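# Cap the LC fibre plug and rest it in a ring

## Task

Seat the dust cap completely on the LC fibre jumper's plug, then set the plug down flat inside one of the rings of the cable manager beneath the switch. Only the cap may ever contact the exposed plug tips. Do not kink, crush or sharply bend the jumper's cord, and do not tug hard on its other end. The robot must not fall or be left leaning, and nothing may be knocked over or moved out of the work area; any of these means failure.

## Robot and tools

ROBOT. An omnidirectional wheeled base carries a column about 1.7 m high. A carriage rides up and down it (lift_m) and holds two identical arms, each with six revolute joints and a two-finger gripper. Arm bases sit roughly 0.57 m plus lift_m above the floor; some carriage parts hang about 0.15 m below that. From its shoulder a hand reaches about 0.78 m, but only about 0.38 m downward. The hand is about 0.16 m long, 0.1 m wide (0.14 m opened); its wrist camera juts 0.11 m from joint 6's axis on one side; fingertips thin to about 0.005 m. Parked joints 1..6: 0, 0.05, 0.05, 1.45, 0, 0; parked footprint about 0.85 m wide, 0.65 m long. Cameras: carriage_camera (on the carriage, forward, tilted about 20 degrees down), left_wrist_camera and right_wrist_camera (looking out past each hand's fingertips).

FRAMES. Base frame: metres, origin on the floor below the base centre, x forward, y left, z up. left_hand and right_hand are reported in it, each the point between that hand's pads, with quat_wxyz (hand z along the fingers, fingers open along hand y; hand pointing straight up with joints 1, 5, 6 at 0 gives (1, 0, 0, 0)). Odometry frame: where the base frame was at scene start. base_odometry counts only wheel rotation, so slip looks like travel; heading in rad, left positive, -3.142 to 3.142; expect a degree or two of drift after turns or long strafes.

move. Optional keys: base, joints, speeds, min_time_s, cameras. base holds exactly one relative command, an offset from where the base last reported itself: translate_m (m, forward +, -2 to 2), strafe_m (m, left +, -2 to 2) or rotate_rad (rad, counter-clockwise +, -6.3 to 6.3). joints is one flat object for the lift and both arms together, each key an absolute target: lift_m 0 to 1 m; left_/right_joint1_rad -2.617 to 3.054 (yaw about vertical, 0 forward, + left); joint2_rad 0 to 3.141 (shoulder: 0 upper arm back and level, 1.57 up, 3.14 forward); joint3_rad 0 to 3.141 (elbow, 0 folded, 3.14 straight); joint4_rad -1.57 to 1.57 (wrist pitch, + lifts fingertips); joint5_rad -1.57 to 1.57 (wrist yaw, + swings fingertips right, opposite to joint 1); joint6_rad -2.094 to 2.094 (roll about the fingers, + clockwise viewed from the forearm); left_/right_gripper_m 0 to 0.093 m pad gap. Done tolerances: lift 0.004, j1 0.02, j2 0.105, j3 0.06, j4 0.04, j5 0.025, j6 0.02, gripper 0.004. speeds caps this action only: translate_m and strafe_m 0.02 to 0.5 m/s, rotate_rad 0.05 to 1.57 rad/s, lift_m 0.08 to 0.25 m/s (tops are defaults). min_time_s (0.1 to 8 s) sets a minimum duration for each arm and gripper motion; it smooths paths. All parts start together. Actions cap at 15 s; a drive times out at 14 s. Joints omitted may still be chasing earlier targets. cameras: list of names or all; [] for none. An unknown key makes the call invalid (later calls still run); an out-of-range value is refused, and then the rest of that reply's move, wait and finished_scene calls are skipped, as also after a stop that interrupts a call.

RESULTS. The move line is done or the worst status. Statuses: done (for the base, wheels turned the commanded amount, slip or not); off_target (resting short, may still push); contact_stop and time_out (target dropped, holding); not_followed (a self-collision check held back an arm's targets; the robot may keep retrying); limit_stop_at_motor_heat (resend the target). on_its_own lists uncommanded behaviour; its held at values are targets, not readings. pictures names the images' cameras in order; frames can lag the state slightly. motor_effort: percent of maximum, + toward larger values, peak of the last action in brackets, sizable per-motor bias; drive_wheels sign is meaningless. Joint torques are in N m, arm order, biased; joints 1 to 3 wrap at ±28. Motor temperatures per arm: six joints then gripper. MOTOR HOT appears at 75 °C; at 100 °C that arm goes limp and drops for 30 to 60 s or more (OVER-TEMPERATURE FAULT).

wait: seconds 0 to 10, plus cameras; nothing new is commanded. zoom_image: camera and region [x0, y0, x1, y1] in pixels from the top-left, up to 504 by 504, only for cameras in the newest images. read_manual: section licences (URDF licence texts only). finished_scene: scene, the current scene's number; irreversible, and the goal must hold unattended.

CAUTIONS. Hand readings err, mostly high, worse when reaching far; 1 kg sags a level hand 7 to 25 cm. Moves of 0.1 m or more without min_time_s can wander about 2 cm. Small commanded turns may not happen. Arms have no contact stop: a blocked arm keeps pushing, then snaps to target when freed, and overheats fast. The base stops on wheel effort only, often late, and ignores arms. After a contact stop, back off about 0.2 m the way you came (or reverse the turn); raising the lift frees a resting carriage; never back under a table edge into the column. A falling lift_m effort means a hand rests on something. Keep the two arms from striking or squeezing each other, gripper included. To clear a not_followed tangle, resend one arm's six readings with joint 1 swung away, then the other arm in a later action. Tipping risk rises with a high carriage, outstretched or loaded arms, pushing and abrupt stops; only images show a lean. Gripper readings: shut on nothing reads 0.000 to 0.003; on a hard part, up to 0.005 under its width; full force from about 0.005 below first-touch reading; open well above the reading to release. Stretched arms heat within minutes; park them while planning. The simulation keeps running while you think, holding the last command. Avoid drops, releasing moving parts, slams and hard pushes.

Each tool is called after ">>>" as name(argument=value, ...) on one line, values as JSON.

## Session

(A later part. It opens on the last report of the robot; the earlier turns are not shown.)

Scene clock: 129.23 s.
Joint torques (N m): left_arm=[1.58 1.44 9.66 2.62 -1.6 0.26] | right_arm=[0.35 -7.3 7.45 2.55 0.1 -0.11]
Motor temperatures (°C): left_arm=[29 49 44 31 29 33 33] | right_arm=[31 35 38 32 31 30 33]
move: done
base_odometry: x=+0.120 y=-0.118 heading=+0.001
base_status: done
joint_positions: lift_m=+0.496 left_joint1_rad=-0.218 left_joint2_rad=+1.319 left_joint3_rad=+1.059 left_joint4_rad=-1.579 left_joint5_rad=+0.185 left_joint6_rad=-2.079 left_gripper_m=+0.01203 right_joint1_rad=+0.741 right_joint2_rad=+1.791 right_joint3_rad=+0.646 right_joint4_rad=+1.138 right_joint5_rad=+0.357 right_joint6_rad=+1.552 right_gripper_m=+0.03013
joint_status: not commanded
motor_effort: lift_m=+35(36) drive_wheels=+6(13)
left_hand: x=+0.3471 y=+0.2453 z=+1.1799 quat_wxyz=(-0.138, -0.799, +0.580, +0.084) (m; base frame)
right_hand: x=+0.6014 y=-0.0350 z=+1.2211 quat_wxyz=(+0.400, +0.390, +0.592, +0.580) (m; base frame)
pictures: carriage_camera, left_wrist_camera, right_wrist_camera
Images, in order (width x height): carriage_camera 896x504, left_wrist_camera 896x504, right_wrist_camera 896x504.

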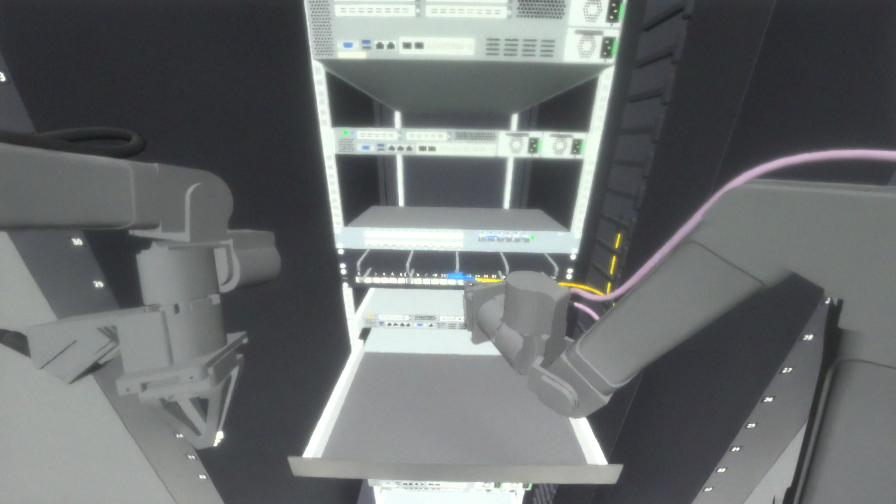

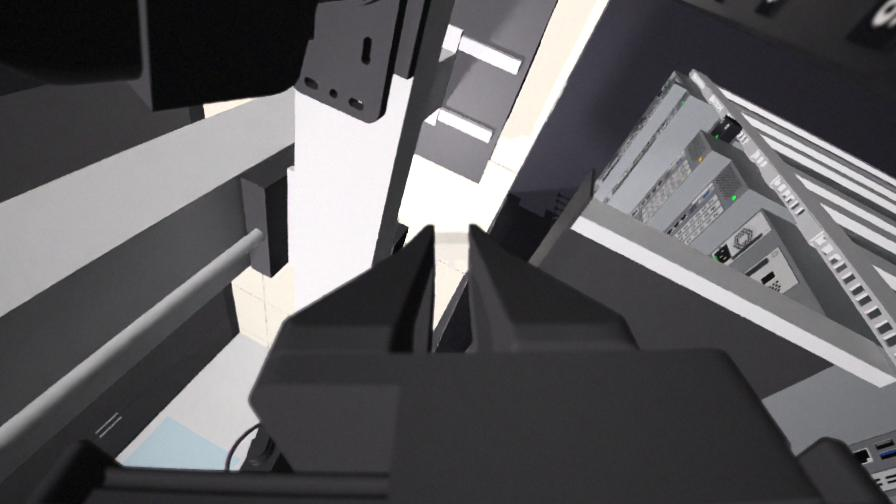

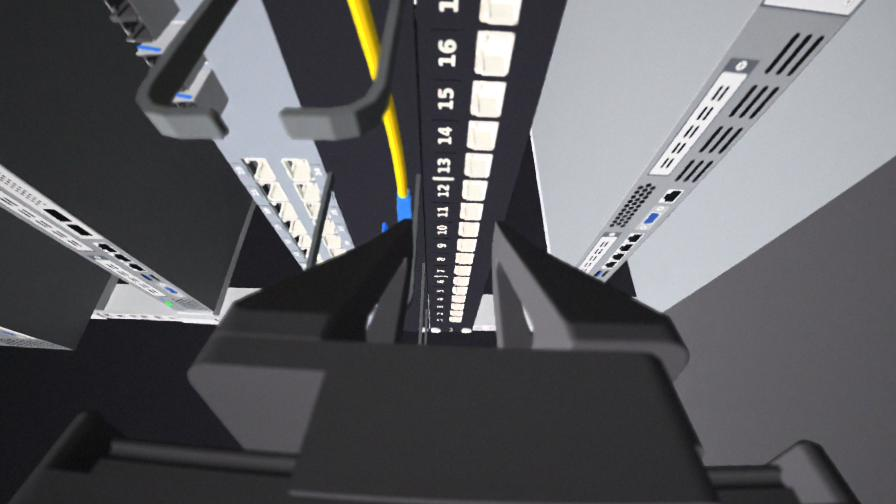

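>>> move(base={"translate_m":-0.1}, speeds={"translate_m":0.15}, cameras=[])

>>> move(joints={"lift_m":0.515,"left_joint1_rad":-0.69,"left_joint2_rad":1.952,"left_joint3_rad":1.729,"left_joint4_rad":-1.348,"left_joint5_rad":0,"left_joint6_rad":-2.05}, min_time_s=1.5, cameras=["left_wrist_camera"])

>>> move(base={"translate_m":0.12}, speeds={"translate_m":0.12})

>>> zoom_image(camera="right_wrist_camera", region=[350, 100, 570, 320])

>>> zoom_image(camera="left_wrist_camera", region=[370, 150, 530, 290])

Scene clock: 145.83 s.
Joint torques (N m): left_arm=[0.64 -3.47 9.5 0.13 -0.1 0.11] | right_arm=[0.1 -7.31 7.41 2.53 0.09 -0.12]
Motor temperatures (°C): left_arm=[29 45 45 36 32 33 33] | right_arm=[31 37 40 34 31 30 33]
move: done
base_odometry: x=+0.020 y=-0.118 heading=+0.001
base_status: done
joint_positions: lift_m=+0.496 left_joint1_rad=-0.207 left_joint2_rad=+1.368 left_joint3_rad=+1.066 left_joint4_rad=-1.308 left_joint5_rad=+0.013 left_joint6_rad=-2.061 left_gripper_m=+0.01203 right_joint1_rad=+0.743 right_joint2_rad=+1.791 right_joint3_rad=+0.646 right_joint4_rad=+1.139 right_joint5_rad=+0.357 right_joint6_rad=+1.552 right_gripper_m=+0.03013
joint_status: not commanded
motor_effort: lift_m=+35(36) drive_wheels=+2(12)
left_hand: x=+0.4193 y=+0.2619 z=+1.1608 quat_wxyz=(-0.014, -0.800, +0.600, +0.015) (m; base frame)
right_hand: x=+0.6009 y=-0.0342 z=+1.2215 quat_wxyz=(+0.400, +0.390, +0.592, +0.581) (m; base frame)
pictures: none
No camera images: "cameras" was empty.

Scene clock: 147.63 s.
Joint torques (N m): left_arm=[-0.44 -7.57 9.7 -0.05 -0.09 0.11] | right_arm=[0.16 -7.87 6.76 2.43 0.09 -0.13]
Motor temperatures (°C): left_arm=[29 45 45 36 32 33 33] | right_arm=[31 37 40 35 31 30 33]
move: done
base_odometry: x=+0.020 y=-0.118 heading=+0.001
base_status: not commanded
joint_positions: lift_m=+0.515 left_joint1_rad=-0.684 left_joint2_rad=+1.939 left_joint3_rad=+1.696 left_joint4_rad=-1.334 left_joint5_rad=+0.009 left_joint6_rad=-2.060 left_gripper_m=+0.01203 right_joint1_rad=+0.743 right_joint2_rad=+1.796 right_joint3_rad=+0.654 right_joint4_rad=+1.147 right_joint5_rad=+0.357 right_joint6_rad=+1.552 right_gripper_m=+0.03013
joint_status: all done
motor_effort: lift_m=+35(43) drive_wheels=+3(4)
left_hand: x=+0.4978 y=+0.0747 z=+1.1822 quat_wxyz=(-0.005, -0.635, +0.772, +0.002) (m; base frame)
right_hand: x=+0.6023 y=-0.0330 z=+1.2430 quat_wxyz=(+0.401, +0.389, +0.589, +0.584) (m; base frame)
pictures: left_wrist_camera
Images, in order (width x height): left_wrist_camera 896x504.

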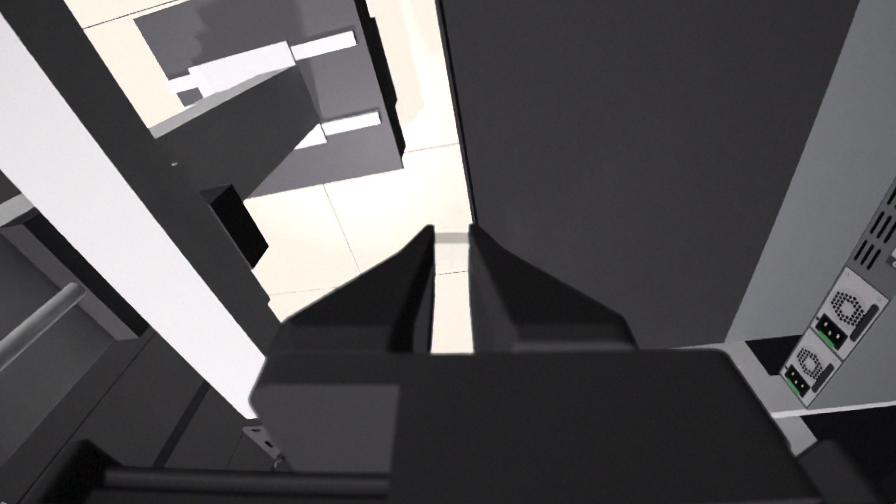

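Scene clock: 149.40 s.
Joint torques (N m): left_arm=[-0.43 -7.64 9.69 -0.01 -0.09 0.11] | right_arm=[0.13 -7.84 6.78 2.44 0.08 -0.12]
Motor temperatures (°C): left_arm=[29 45 45 35 31 33 33] | right_arm=[31 37 40 35 31 30 33]
move: done
base_odometry: x=+0.140 y=-0.118 heading=+0.000
base_status: done
joint_positions: lift_m=+0.515 left_joint1_rad=-0.684 left_joint2_rad=+1.941 left_joint3_rad=+1.696 left_joint4_rad=-1.339 left_joint5_rad=+0.008 left_joint6_rad=-2.060 left_gripper_m=+0.01203 right_joint1_rad=+0.743 right_joint2_rad=+1.796 right_joint3_rad=+0.654 right_joint4_rad=+1.147 right_joint5_rad=+0.358 right_joint6_rad=+1.552 right_gripper_m=+0.03013
joint_status: not commanded
motor_effort: lift_m=+35(35) drive_wheels=+0(12)
left_hand: x=+0.4969 y=+0.0756 z=+1.1816 quat_wxyz=(-0.005, -0.635, +0.772, +0.006) (m; base frame)
right_hand: x=+0.6024 y=-0.0331 z=+1.2429 quat_wxyz=(+0.401, +0.389, +0.589, +0.584) (m; base frame)
pictures: carriage_camera, left_wrist_camera, right_wrist_camera
Images, in order (width x height): carriage_camera 896x504, left_wrist_camera 896x504, right_wrist_camera 896x504.

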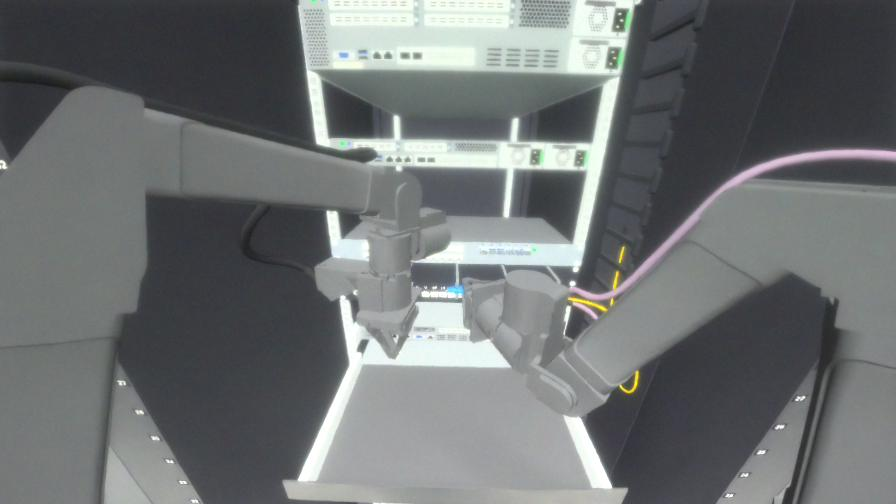

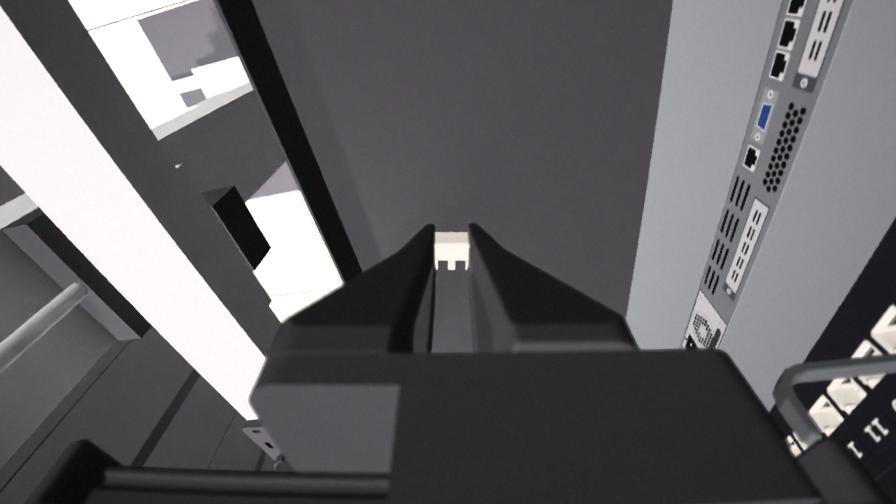

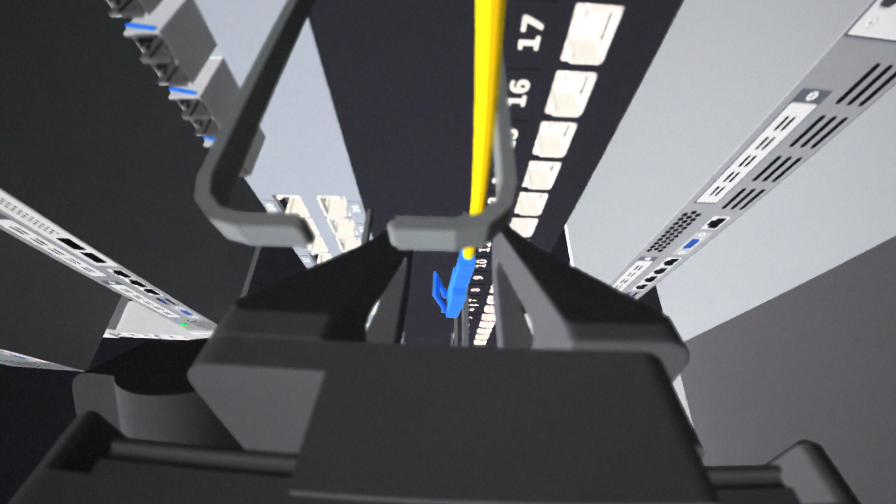

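Scaled by 2.291 from the camera's 896x504 image, which has a finer 1280x720 frame.

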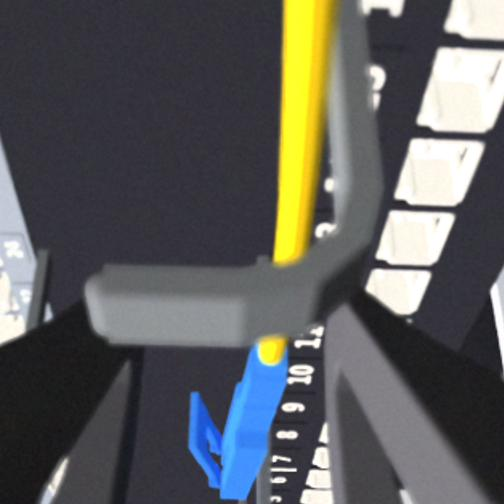

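Scaled by 3.150 from the camera's 896x504 image, which has a finer 1280x720 frame.

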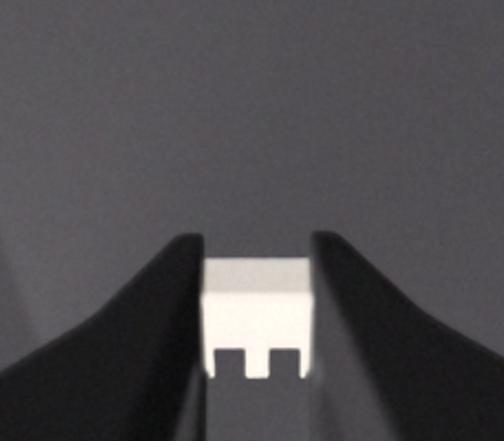

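>>> zoom_image(camera="carriage_camera", region=[410, 250, 510, 320])

>>> zoom_image(camera="right_wrist_camera", region=[400, 200, 530, 350])

Scaled by 5.040 from the camera's 896x504 image, which has a finer 1280x720 frame.

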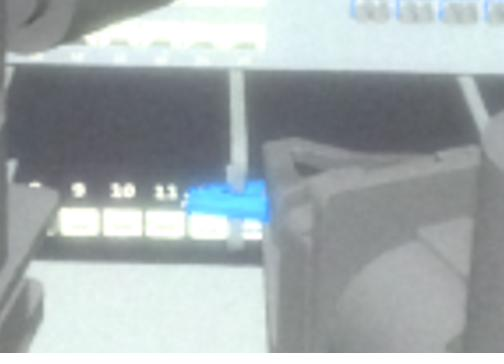

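Scaled by 3.360 from the camera's 896x504 image, which has a finer 1280x720 frame.

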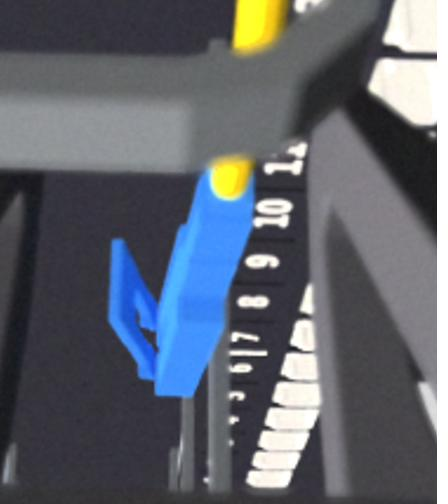

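>>> move(base={"translate_m":0.022}, joints={"lift_m":0.511}, speeds={"translate_m":0.06,"lift_m":0.08}, cameras=["right_wrist_camera","carriage_camera"])

>>> zoom_image(camera="right_wrist_camera", region=[380, 180, 560, 350])

>>> zoom_image(camera="carriage_camera", region=[410, 250, 510, 320])

Scene clock: 170.97 s.
Joint torques (N m): left_arm=[-0.25 -7.82 9.35 0.03 -0.08 0.1] | right_arm=[-0.31 -7.88 6.8 2.47 0.08 -0.12]
Motor temperatures (°C): left_arm=[29 45 49 32 30 33 34] | right_arm=[31 38 40 39 31 30 33]
move: done
base_odometry: x=+0.162 y=-0.118 heading=+0.000
base_status: done
joint_positions: lift_m=+0.511 left_joint1_rad=-0.686 left_joint2_rad=+1.942 left_joint3_rad=+1.700 left_joint4_rad=-1.344 left_joint5_rad=+0.007 left_joint6_rad=-2.059 left_gripper_m=+0.01203 right_joint1_rad=+0.748 right_joint2_rad=+1.796 right_joint3_rad=+0.653 right_joint4_rad=+1.144 right_joint5_rad=+0.358 right_joint6_rad=+1.552 right_gripper_m=+0.03013
joint_status: all done
motor_effort: lift_m=+34(35) drive_wheels=+2(11)
left_hand: x=+0.4961 y=+0.0751 z=+1.1782 quat_wxyz=(-0.005, -0.634, +0.773, +0.007) (m; base frame)
right_hand: x=+0.6010 y=-0.0315 z=+1.2381 quat_wxyz=(+0.399, +0.388, +0.591, +0.584) (m; base frame)
pictures: carriage_camera, right_wrist_camera
Images, in order (width x height): carriage_camera 896x504, right_wrist_camera 896x504.

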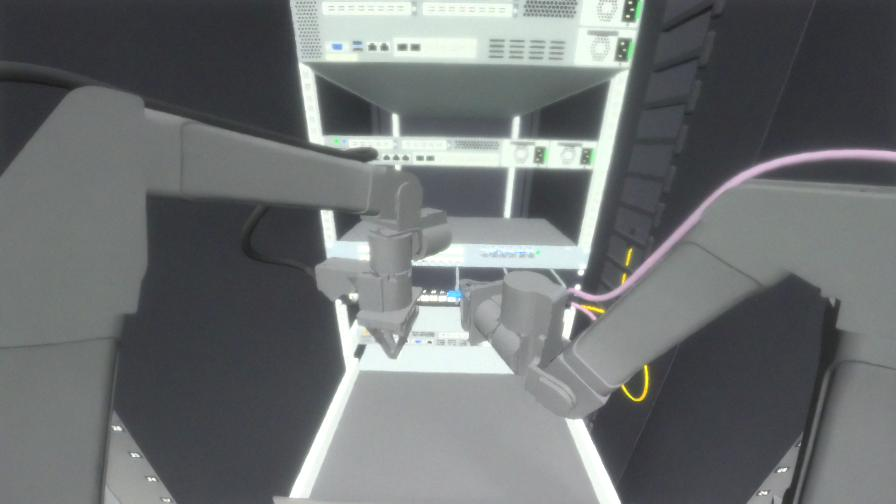

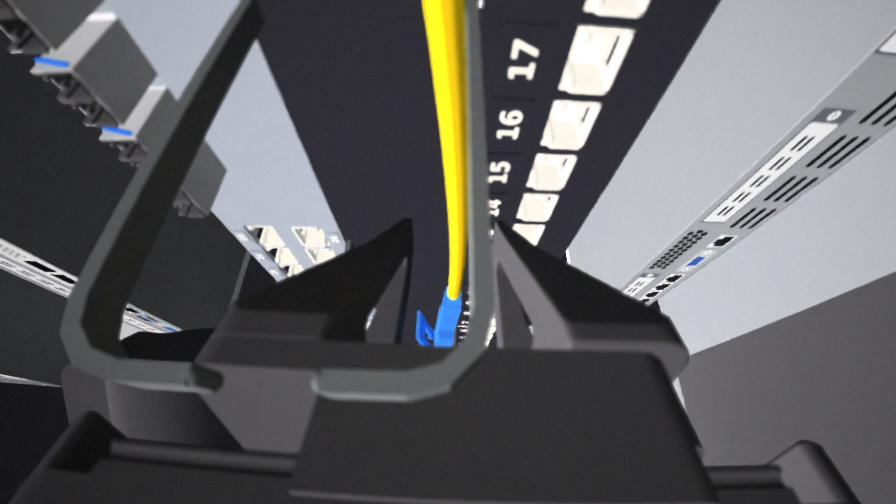

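Scaled by 2.800 from the camera's 896x504 image, which has a finer 1280x720 frame.

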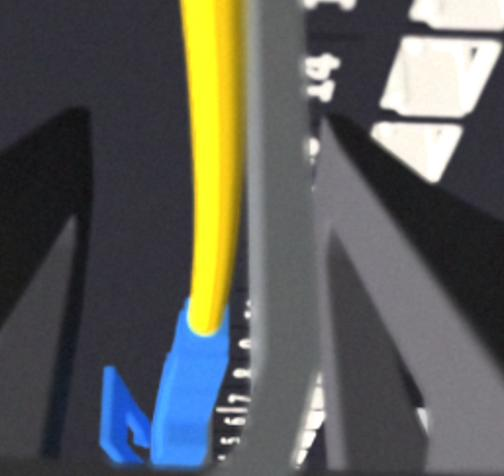

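Scaled by 5.040 from the camera's 896x504 image, which has a finer 1280x720 frame.

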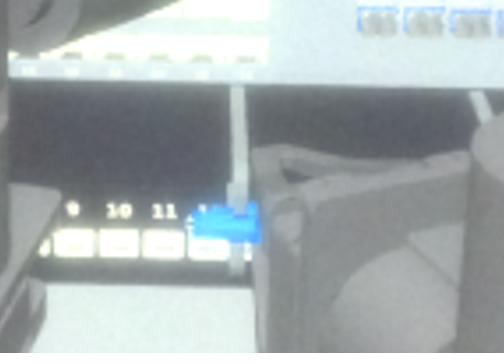

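>>> move(base={"translate_m":-0.018}, speeds={"translate_m":0.06}, cameras=[])

>>> move(base={"strafe_m":0.009}, speeds={"strafe_m":0.03}, cameras=["right_wrist_camera"])

>>> zoom_image(camera="right_wrist_camera", region=[380, 180, 560, 350])

Scene clock: 177.47 s.
Joint torques (N m): left_arm=[-0.16 -7.84 9.39 0.03 -0.08 0.1] | right_arm=[-0.17 -7.87 6.82 2.47 0.07 -0.12]
Motor temperatures (°C): left_arm=[29 45 48 32 30 33 34] | right_arm=[31 38 40 39 31 30 33]
move: done
base_odometry: x=+0.144 y=-0.119 heading=+0.000
base_status: done
joint_positions: lift_m=+0.511 left_joint1_rad=-0.687 left_joint2_rad=+1.942 left_joint3_rad=+1.700 left_joint4_rad=-1.344 left_joint5_rad=+0.007 left_joint6_rad=-2.059 left_gripper_m=+0.01203 right_joint1_rad=+0.746 right_joint2_rad=+1.796 right_joint3_rad=+0.653 right_joint4_rad=+1.144 right_joint5_rad=+0.359 right_joint6_rad=+1.552 right_gripper_m=+0.03013
joint_status: not commanded
motor_effort: lift_m=+34(34) drive_wheels=-2(10)
left_hand: x=+0.4960 y=+0.0749 z=+1.1782 quat_wxyz=(-0.005, -0.633, +0.774, +0.007) (m; base frame)
right_hand: x=+0.6014 y=-0.0321 z=+1.2381 quat_wxyz=(+0.400, +0.389, +0.590, +0.584) (m; base frame)
pictures: none
No camera images: "cameras" was empty.

Scene clock: 178.20 s.
Joint torques (N m): left_arm=[-0.1 -7.8 9.42 0.04 -0.07 0.1] | right_arm=[0.18 -7.94 6.82 2.46 -0.04 -0.14]
Motor temperatures (°C): left_arm=[29 45 48 32 30 33 34] | right_arm=[31 38 40 39 31 30 33]
move: done
base_odometry: x=+0.144 y=-0.110 heading=-0.001
base_status: done
joint_positions: lift_m=+0.511 left_joint1_rad=-0.688 left_joint2_rad=+1.942 left_joint3_rad=+1.700 left_joint4_rad=-1.344 left_joint5_rad=+0.007 left_joint6_rad=-2.059 left_gripper_m=+0.01203 right_joint1_rad=+0.744 right_joint2_rad=+1.796 right_joint3_rad=+0.653 right_joint4_rad=+1.144 right_joint5_rad=+0.368 right_joint6_rad=+1.554 right_gripper_m=+0.03013
joint_status: not commanded
motor_effort: lift_m=+34(34) drive_wheels=-1(12)
left_hand: x=+0.4957 y=+0.0747 z=+1.1782 quat_wxyz=(-0.005, -0.633, +0.774, +0.007) (m; base frame)
right_hand: x=+0.6027 y=-0.0345 z=+1.2381 quat_wxyz=(+0.403, +0.393, +0.588, +0.582) (m; base frame)
pictures: right_wrist_camera
Images, in order (width x height): right_wrist_camera 896x504.

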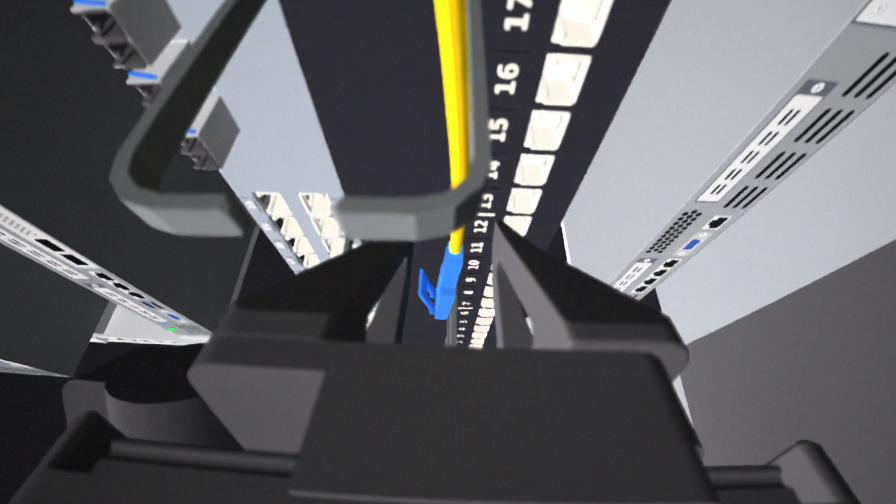

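Scaled by 2.800 from the camera's 896x504 image, which has a finer 1280x720 frame.

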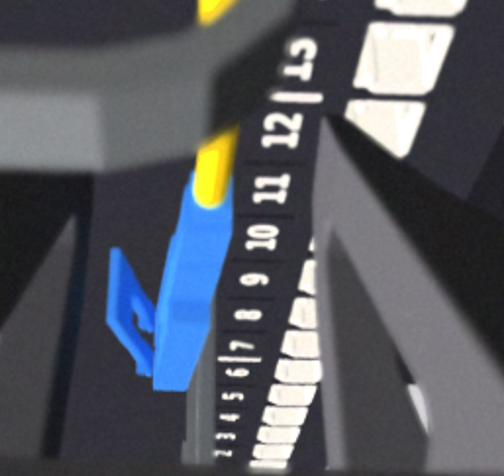

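>>> move(base={"translate_m":-0.009}, speeds={"translate_m":0.04}, cameras=[])

>>> move(joints={"right_gripper_m":0.013}, min_time_s=1, cameras=["right_wrist_camera","carriage_camera"])

>>> zoom_image(camera="right_wrist_camera", region=[380, 180, 560, 350])

>>> zoom_image(camera="carriage_camera", region=[410, 250, 510, 320])

Scene clock: 186.30 s.
Joint torques (N m): left_arm=[0.01 -7.82 9.37 0.04 -0.07 0.11] | right_arm=[0.08 -7.91 6.82 2.46 -0.05 -0.15]
Motor temperatures (°C): left_arm=[29 45 48 32 30 33 34] | right_arm=[31 38 41 39 31 30 33]
move: done
base_odometry: x=+0.135 y=-0.110 heading=-0.001
base_status: done
joint_positions: lift_m=+0.511 left_joint1_rad=-0.689 left_joint2_rad=+1.942 left_joint3_rad=+1.700 left_joint4_rad=-1.345 left_joint5_rad=+0.007 left_joint6_rad=-2.059 left_gripper_m=+0.01203 right_joint1_rad=+0.744 right_joint2_rad=+1.796 right_joint3_rad=+0.653 right_joint4_rad=+1.144 right_joint5_rad=+0.371 right_joint6_rad=+1.554 right_gripper_m=+0.03013
joint_status: not commanded
motor_effort: lift_m=+34(34) drive_wheels=+3(13)
left_hand: x=+0.4954 y=+0.0746 z=+1.1782 quat_wxyz=(-0.005, -0.633, +0.774, +0.007) (m; base frame)
right_hand: x=+0.6028 y=-0.0349 z=+1.2381 quat_wxyz=(+0.403, +0.394, +0.587, +0.581) (m; base frame)
pictures: none
No camera images: "cameras" was empty.

Scene clock: 187.60 s.
Joint torques (N m): left_arm=[0.01 -7.8 9.35 0.04 -0.08 0.11] | right_arm=[0.09 -7.88 6.8 2.37 -0.06 -0.15]
Motor temperatures (°C): left_arm=[29 45 48 32 30 33 34] | right_arm=[31 38 41 40 31 30 33]
move: done
base_odometry: x=+0.135 y=-0.110 heading=-0.001
base_status: not commanded
joint_positions: lift_m=+0.511 left_joint1_rad=-0.689 left_joint2_rad=+1.942 left_joint3_rad=+1.700 left_joint4_rad=-1.345 left_joint5_rad=+0.007 left_joint6_rad=-2.059 left_gripper_m=+0.01203 right_joint1_rad=+0.744 right_joint2_rad=+1.796 right_joint3_rad=+0.653 right_joint4_rad=+1.152 right_joint5_rad=+0.371 right_joint6_rad=+1.554 right_gripper_m=+0.01314
joint_status: all done
motor_effort: lift_m=+34(34) drive_wheels=+3(5)
left_hand: x=+0.4954 y=+0.0746 z=+1.1782 quat_wxyz=(-0.005, -0.633, +0.774, +0.007) (m; base frame)
right_hand: x=+0.6028 y=-0.0349 z=+1.2398 quat_wxyz=(+0.404, +0.393, +0.584, +0.584) (m; base frame)
pictures: carriage_camera, right_wrist_camera
Images, in order (width x height): carriage_camera 896x504, right_wrist_camera 896x504.

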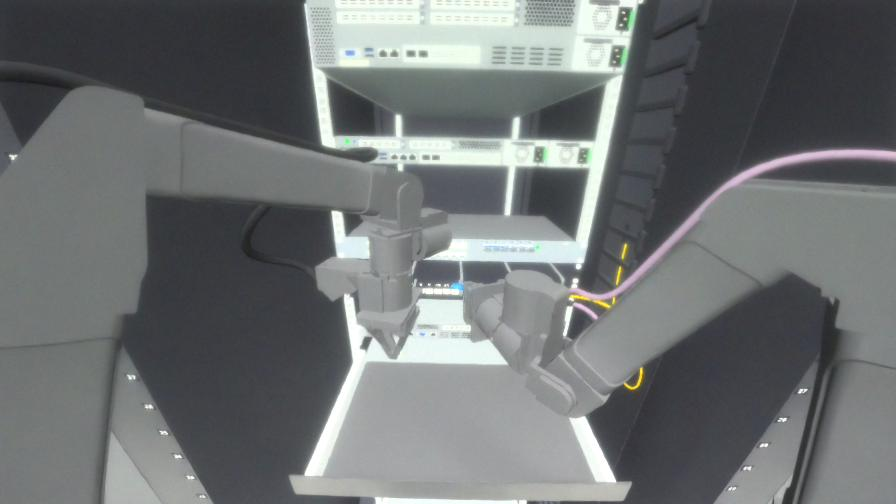

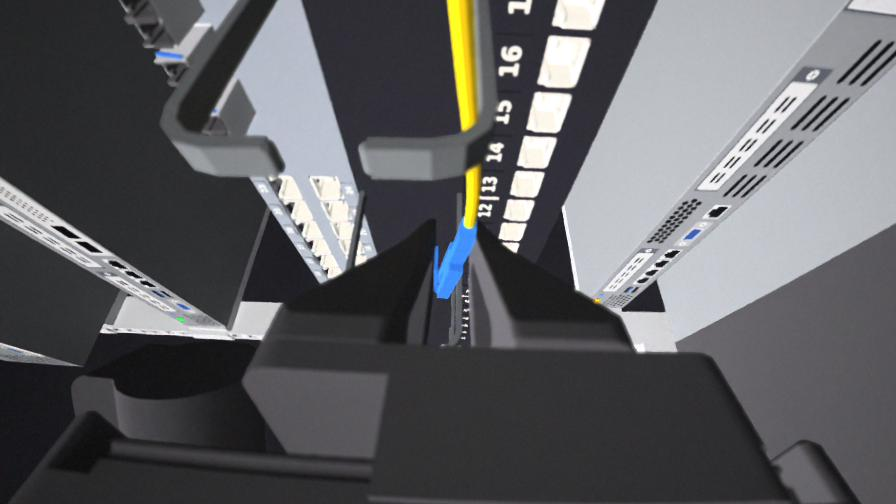

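Scaled by 2.800 from the camera's 896x504 image, which has a finer 1280x720 frame.

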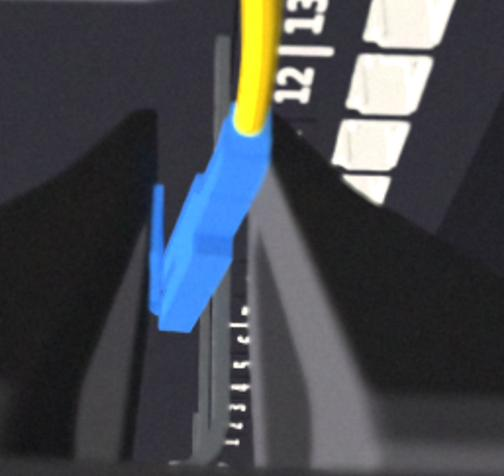

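Scaled by 5.040 from the camera's 896x504 image, which has a finer 1280x720 frame.

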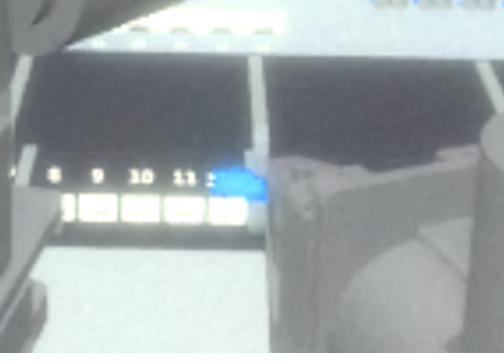

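>>> move(joints={"right_gripper_m":0.0045}, min_time_s=1.5, cameras=[])

>>> move(base={"strafe_m":-0.03}, speeds={"strafe_m":0.04})

>>> zoom_image(camera="right_wrist_camera", region=[380, 180, 560, 350])

>>> zoom_image(camera="carriage_camera", region=[410, 250, 510, 320])

Scene clock: 193.87 s.
Joint torques (N m): left_arm=[-0.01 -7.82 9.36 0.04 -0.07 0.1] | right_arm=[0.08 -7.87 6.82 2.31 -0.05 -0.15]
Motor temperatures (°C): left_arm=[29 45 48 31 30 33 34] | right_arm=[31 38 41 40 31 30 33]
move: done
base_odometry: x=+0.135 y=-0.110 heading=-0.001
base_status: not commanded
joint_positions: lift_m=+0.511 left_joint1_rad=-0.689 left_joint2_rad=+1.942 left_joint3_rad=+1.700 left_joint4_rad=-1.345 left_joint5_rad=+0.007 left_joint6_rad=-2.059 left_gripper_m=+0.01203 right_joint1_rad=+0.744 right_joint2_rad=+1.796 right_joint3_rad=+0.653 right_joint4_rad=+1.157 right_joint5_rad=+0.371 right_joint6_rad=+1.554 right_gripper_m=+0.00511
joint_status: all done
motor_effort: lift_m=+34(34) drive_wheels=+2(7)
left_hand: x=+0.4954 y=+0.0746 z=+1.1782 quat_wxyz=(-0.005, -0.633, +0.774, +0.007) (m; base frame)
right_hand: x=+0.6028 y=-0.0349 z=+1.2411 quat_wxyz=(+0.404, +0.393, +0.583, +0.585) (m; base frame)
pictures: none
No camera images: "cameras" was empty.

Scene clock: 195.10 s.
Joint torques (N m): left_arm=[0.01 -7.83 9.36 0.04 -0.07 0.1] | right_arm=[-0.01 -7.87 6.83 2.38 -0.02 -0.15]
Motor temperatures (°C): left_arm=[29 45 48 31 30 33 34] | right_arm=[31 38 41 40 31 30 33]
move: done
base_odometry: x=+0.135 y=-0.140 heading=-0.001
base_status: done
joint_positions: lift_m=+0.511 left_joint1_rad=-0.690 left_joint2_rad=+1.942 left_joint3_rad=+1.700 left_joint4_rad=-1.345 left_joint5_rad=+0.007 left_joint6_rad=-2.059 left_gripper_m=+0.01203 right_joint1_rad=+0.744 right_joint2_rad=+1.796 right_joint3_rad=+0.653 right_joint4_rad=+1.151 right_joint5_rad=+0.368 right_joint6_rad=+1.554 right_gripper_m=+0.00510
joint_status: not commanded
motor_effort: lift_m=+34(34) drive_wheels=-3(7)
left_hand: x=+0.4953 y=+0.0745 z=+1.1782 quat_wxyz=(-0.005, -0.633, +0.774, +0.007) (m; base frame)
right_hand: x=+0.6025 y=-0.0343 z=+1.2397 quat_wxyz=(+0.403, +0.392, +0.585, +0.584) (m; base frame)
pictures: carriage_camera, left_wrist_camera, right_wrist_camera
Images, in order (width x height): carriage_camera 896x504, left_wrist_camera 896x504, right_wrist_camera 896x504.

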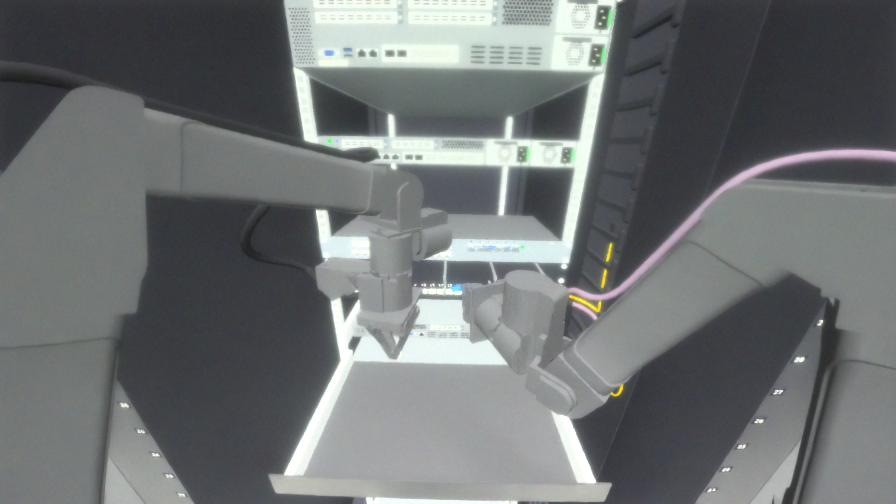

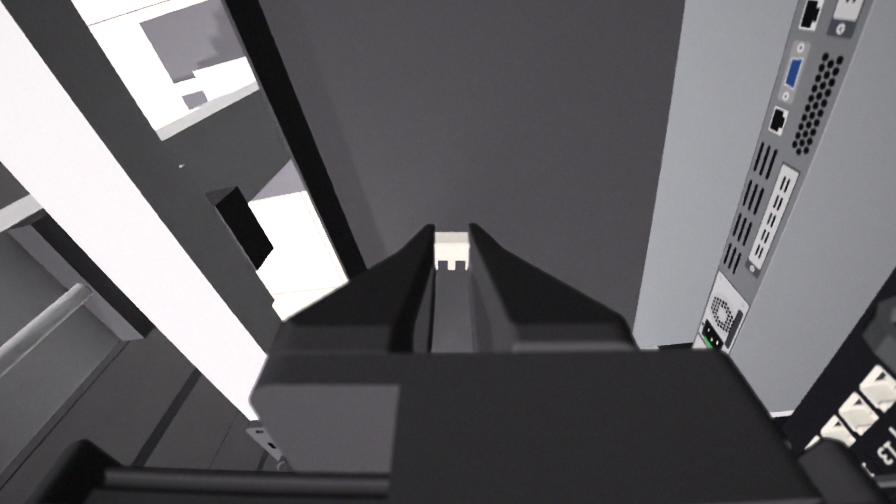

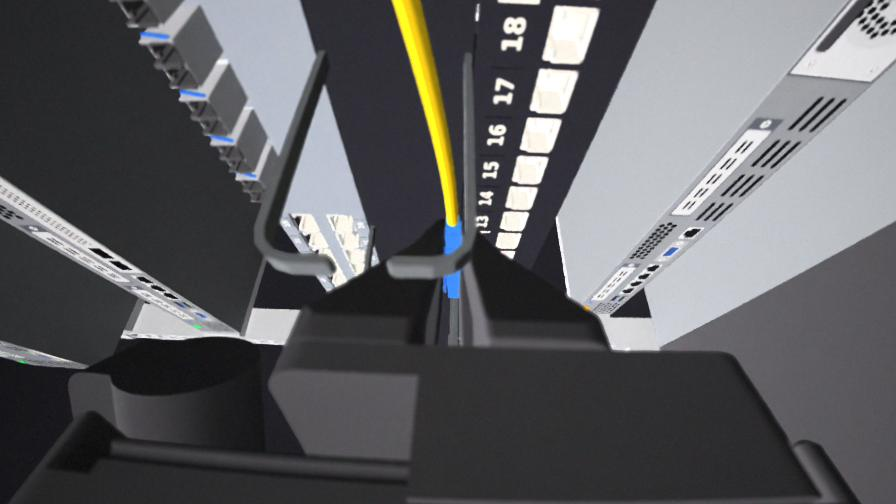

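Scaled by 2.800 from the camera's 896x504 image, which has a finer 1280x720 frame.

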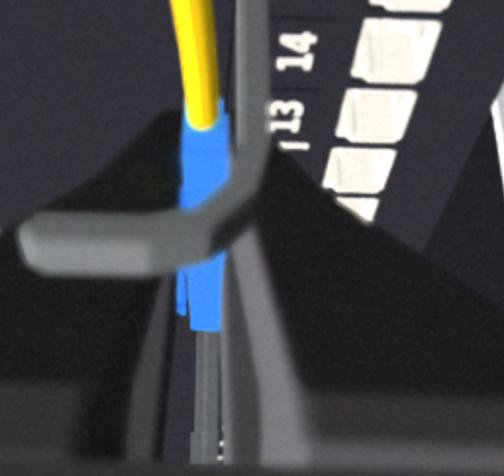

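Scaled by 5.040 from the camera's 896x504 image, which has a finer 1280x720 frame.

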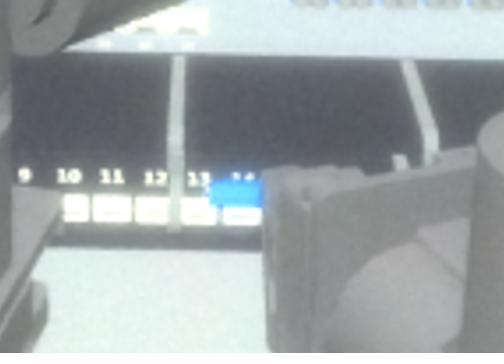

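>>> move(base={"translate_m":-0.045}, speeds={"translate_m":0.06}, cameras=[])

>>> move(joints={"right_joint1_rad":0.665,"right_joint2_rad":1.8165,"right_joint3_rad":0.686,"right_joint4_rad":1.128,"right_joint5_rad":0.115}, min_time_s=1, cameras=[])

>>> move(base={"translate_m":-0.045}, speeds={"translate_m":0.06})

>>> zoom_image(camera="carriage_camera", region=[400, 230, 560, 330])

>>> zoom_image(camera="right_wrist_camera", region=[380, 180, 560, 350])

Scene clock: 210.03 s.
Joint torques (N m): left_arm=[0.02 -7.77 9.33 0.04 -0.08 0.1] | right_arm=[0.08 -7.83 6.8 2.42 -0.02 -0.15]
Motor temperatures (°C): left_arm=[29 45 48 31 30 33 34] | right_arm=[31 39 41 42 31 30 34]
move: done
base_odometry: x=+0.090 y=-0.140 heading=-0.001
base_status: done
joint_positions: lift_m=+0.511 left_joint1_rad=-0.690 left_joint2_rad=+1.942 left_joint3_rad=+1.700 left_joint4_rad=-1.345 left_joint5_rad=+0.007 left_joint6_rad=-2.059 left_gripper_m=+0.01203 right_joint1_rad=+0.744 right_joint2_rad=+1.796 right_joint3_rad=+0.653 right_joint4_rad=+1.149 right_joint5_rad=+0.368 right_joint6_rad=+1.554 right_gripper_m=+0.00510
joint_status: not commanded
motor_effort: lift_m=+34(34) drive_wheels=+2(8)
left_hand: x=+0.4953 y=+0.0745 z=+1.1782 quat_wxyz=(-0.005, -0.633, +0.774, +0.007) (m; base frame)
right_hand: x=+0.6027 y=-0.0345 z=+1.2391 quat_wxyz=(+0.403, +0.393, +0.586, +0.583) (m; base frame)
pictures: none
No camera images: "cameras" was empty.

Scene clock: 211.40 s.
Joint torques (N m): left_arm=[0.03 -7.82 9.35 0.04 -0.07 0.11] | right_arm=[-0.5 -7.21 7.62 2.45 -0.12 -0.15]
Motor temperatures (°C): left_arm=[29 45 48 31 30 33 34] | right_arm=[31 39 41 42 31 30 34]
move: done
base_odometry: x=+0.090 y=-0.140 heading=-0.001
base_status: not commanded
joint_positions: lift_m=+0.511 left_joint1_rad=-0.690 left_joint2_rad=+1.942 left_joint3_rad=+1.700 left_joint4_rad=-1.345 left_joint5_rad=+0.007 left_joint6_rad=-2.059 left_gripper_m=+0.01203 right_joint1_rad=+0.669 right_joint2_rad=+1.803 right_joint3_rad=+0.665 right_joint4_rad=+1.143 right_joint5_rad=+0.128 right_joint6_rad=+1.554 right_gripper_m=+0.00510
joint_status: all done
motor_effort: lift_m=+34(34) drive_wheels=+2(5)
left_hand: x=+0.4953 y=+0.0745 z=+1.1782 quat_wxyz=(-0.005, -0.633, +0.774, +0.007) (m; base frame)
right_hand: x=+0.6071 y=-0.0248 z=+1.2396 quat_wxyz=(+0.354, +0.342, +0.617, +0.614) (m; base frame)
pictures: none
No camera images: "cameras" was empty.

Scene clock: 212.67 s.
Joint torques (N m): left_arm=[0.02 -7.84 9.36 0.04 -0.07 0.11] | right_arm=[-0.29 -7.43 7.47 2.48 -0.1 -0.15]
Motor temperatures (°C): left_arm=[29 45 48 31 30 33 34] | right_arm=[31 39 41 42 31 30 34]
move: done
base_odometry: x=+0.045 y=-0.140 heading=-0.001
base_status: done
joint_positions: lift_m=+0.511 left_joint1_rad=-0.690 left_joint2_rad=+1.942 left_joint3_rad=+1.700 left_joint4_rad=-1.345 left_joint5_rad=+0.007 left_joint6_rad=-2.059 left_gripper_m=+0.01203 right_joint1_rad=+0.667 right_joint2_rad=+1.804 right_joint3_rad=+0.667 right_joint4_rad=+1.142 right_joint5_rad=+0.124 right_joint6_rad=+1.554 right_gripper_m=+0.00510
joint_status: not commanded
motor_effort: lift_m=+34(34) drive_wheels=+0(8)
left_hand: x=+0.4954 y=+0.0745 z=+1.1782 quat_wxyz=(-0.005, -0.633, +0.774, +0.007) (m; base frame)
right_hand: x=+0.6078 y=-0.0248 z=+1.2393 quat_wxyz=(+0.353, +0.342, +0.617, +0.614) (m; base frame)
pictures: carriage_camera, left_wrist_camera, right_wrist_camera
Images, in order (width x height): carriage_camera 896x504, left_wrist_camera 896x504, right_wrist_camera 896x504.

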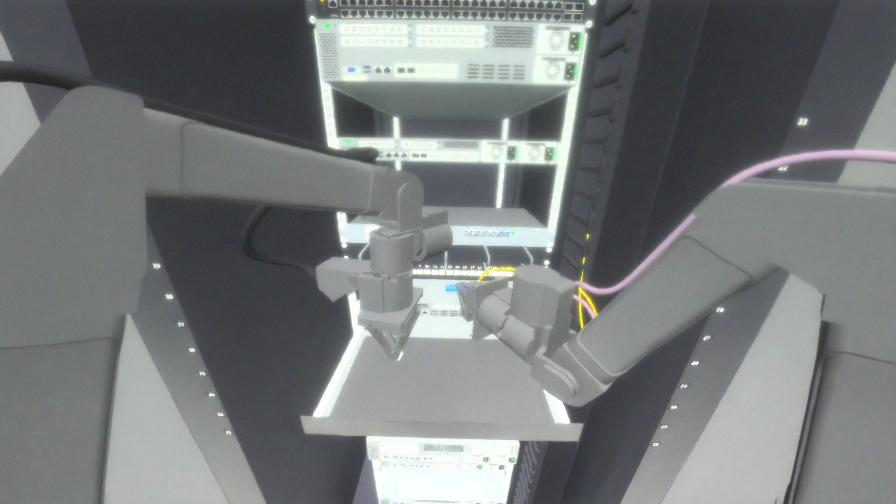

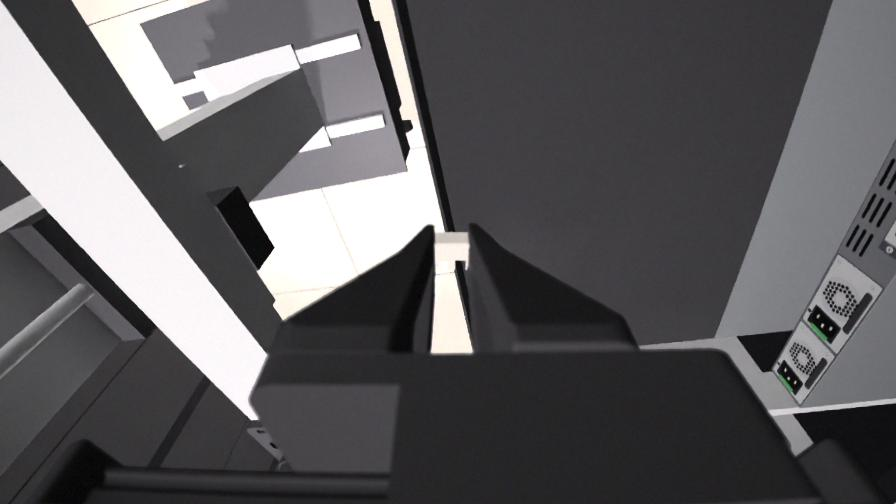

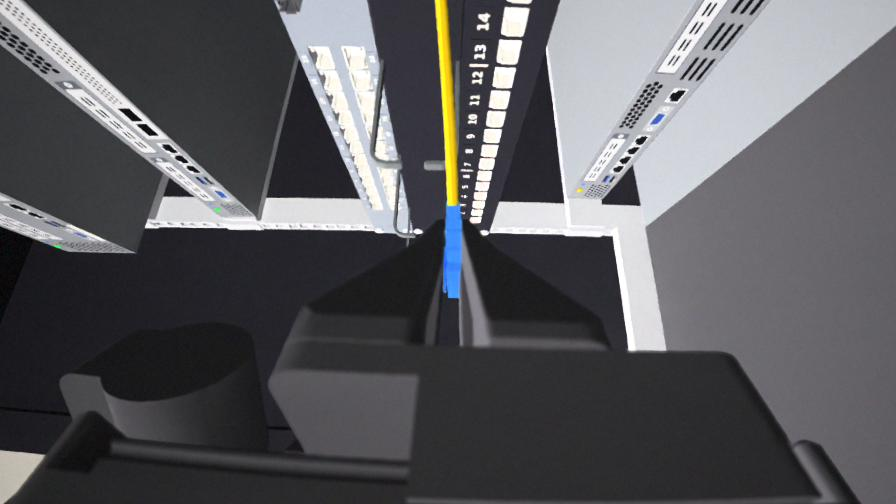

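Scaled by 3.150 from the camera's 896x504 image, which has a finer 1280x720 frame.

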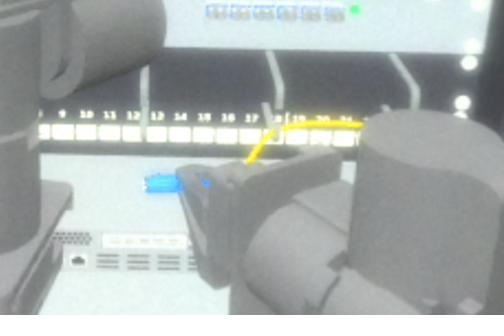

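Scaled by 2.800 from the camera's 896x504 image, which has a finer 1280x720 frame.

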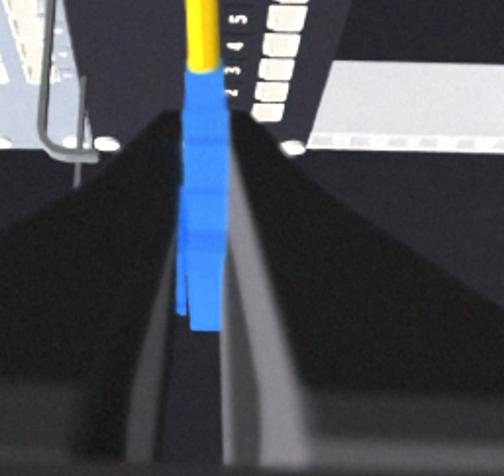

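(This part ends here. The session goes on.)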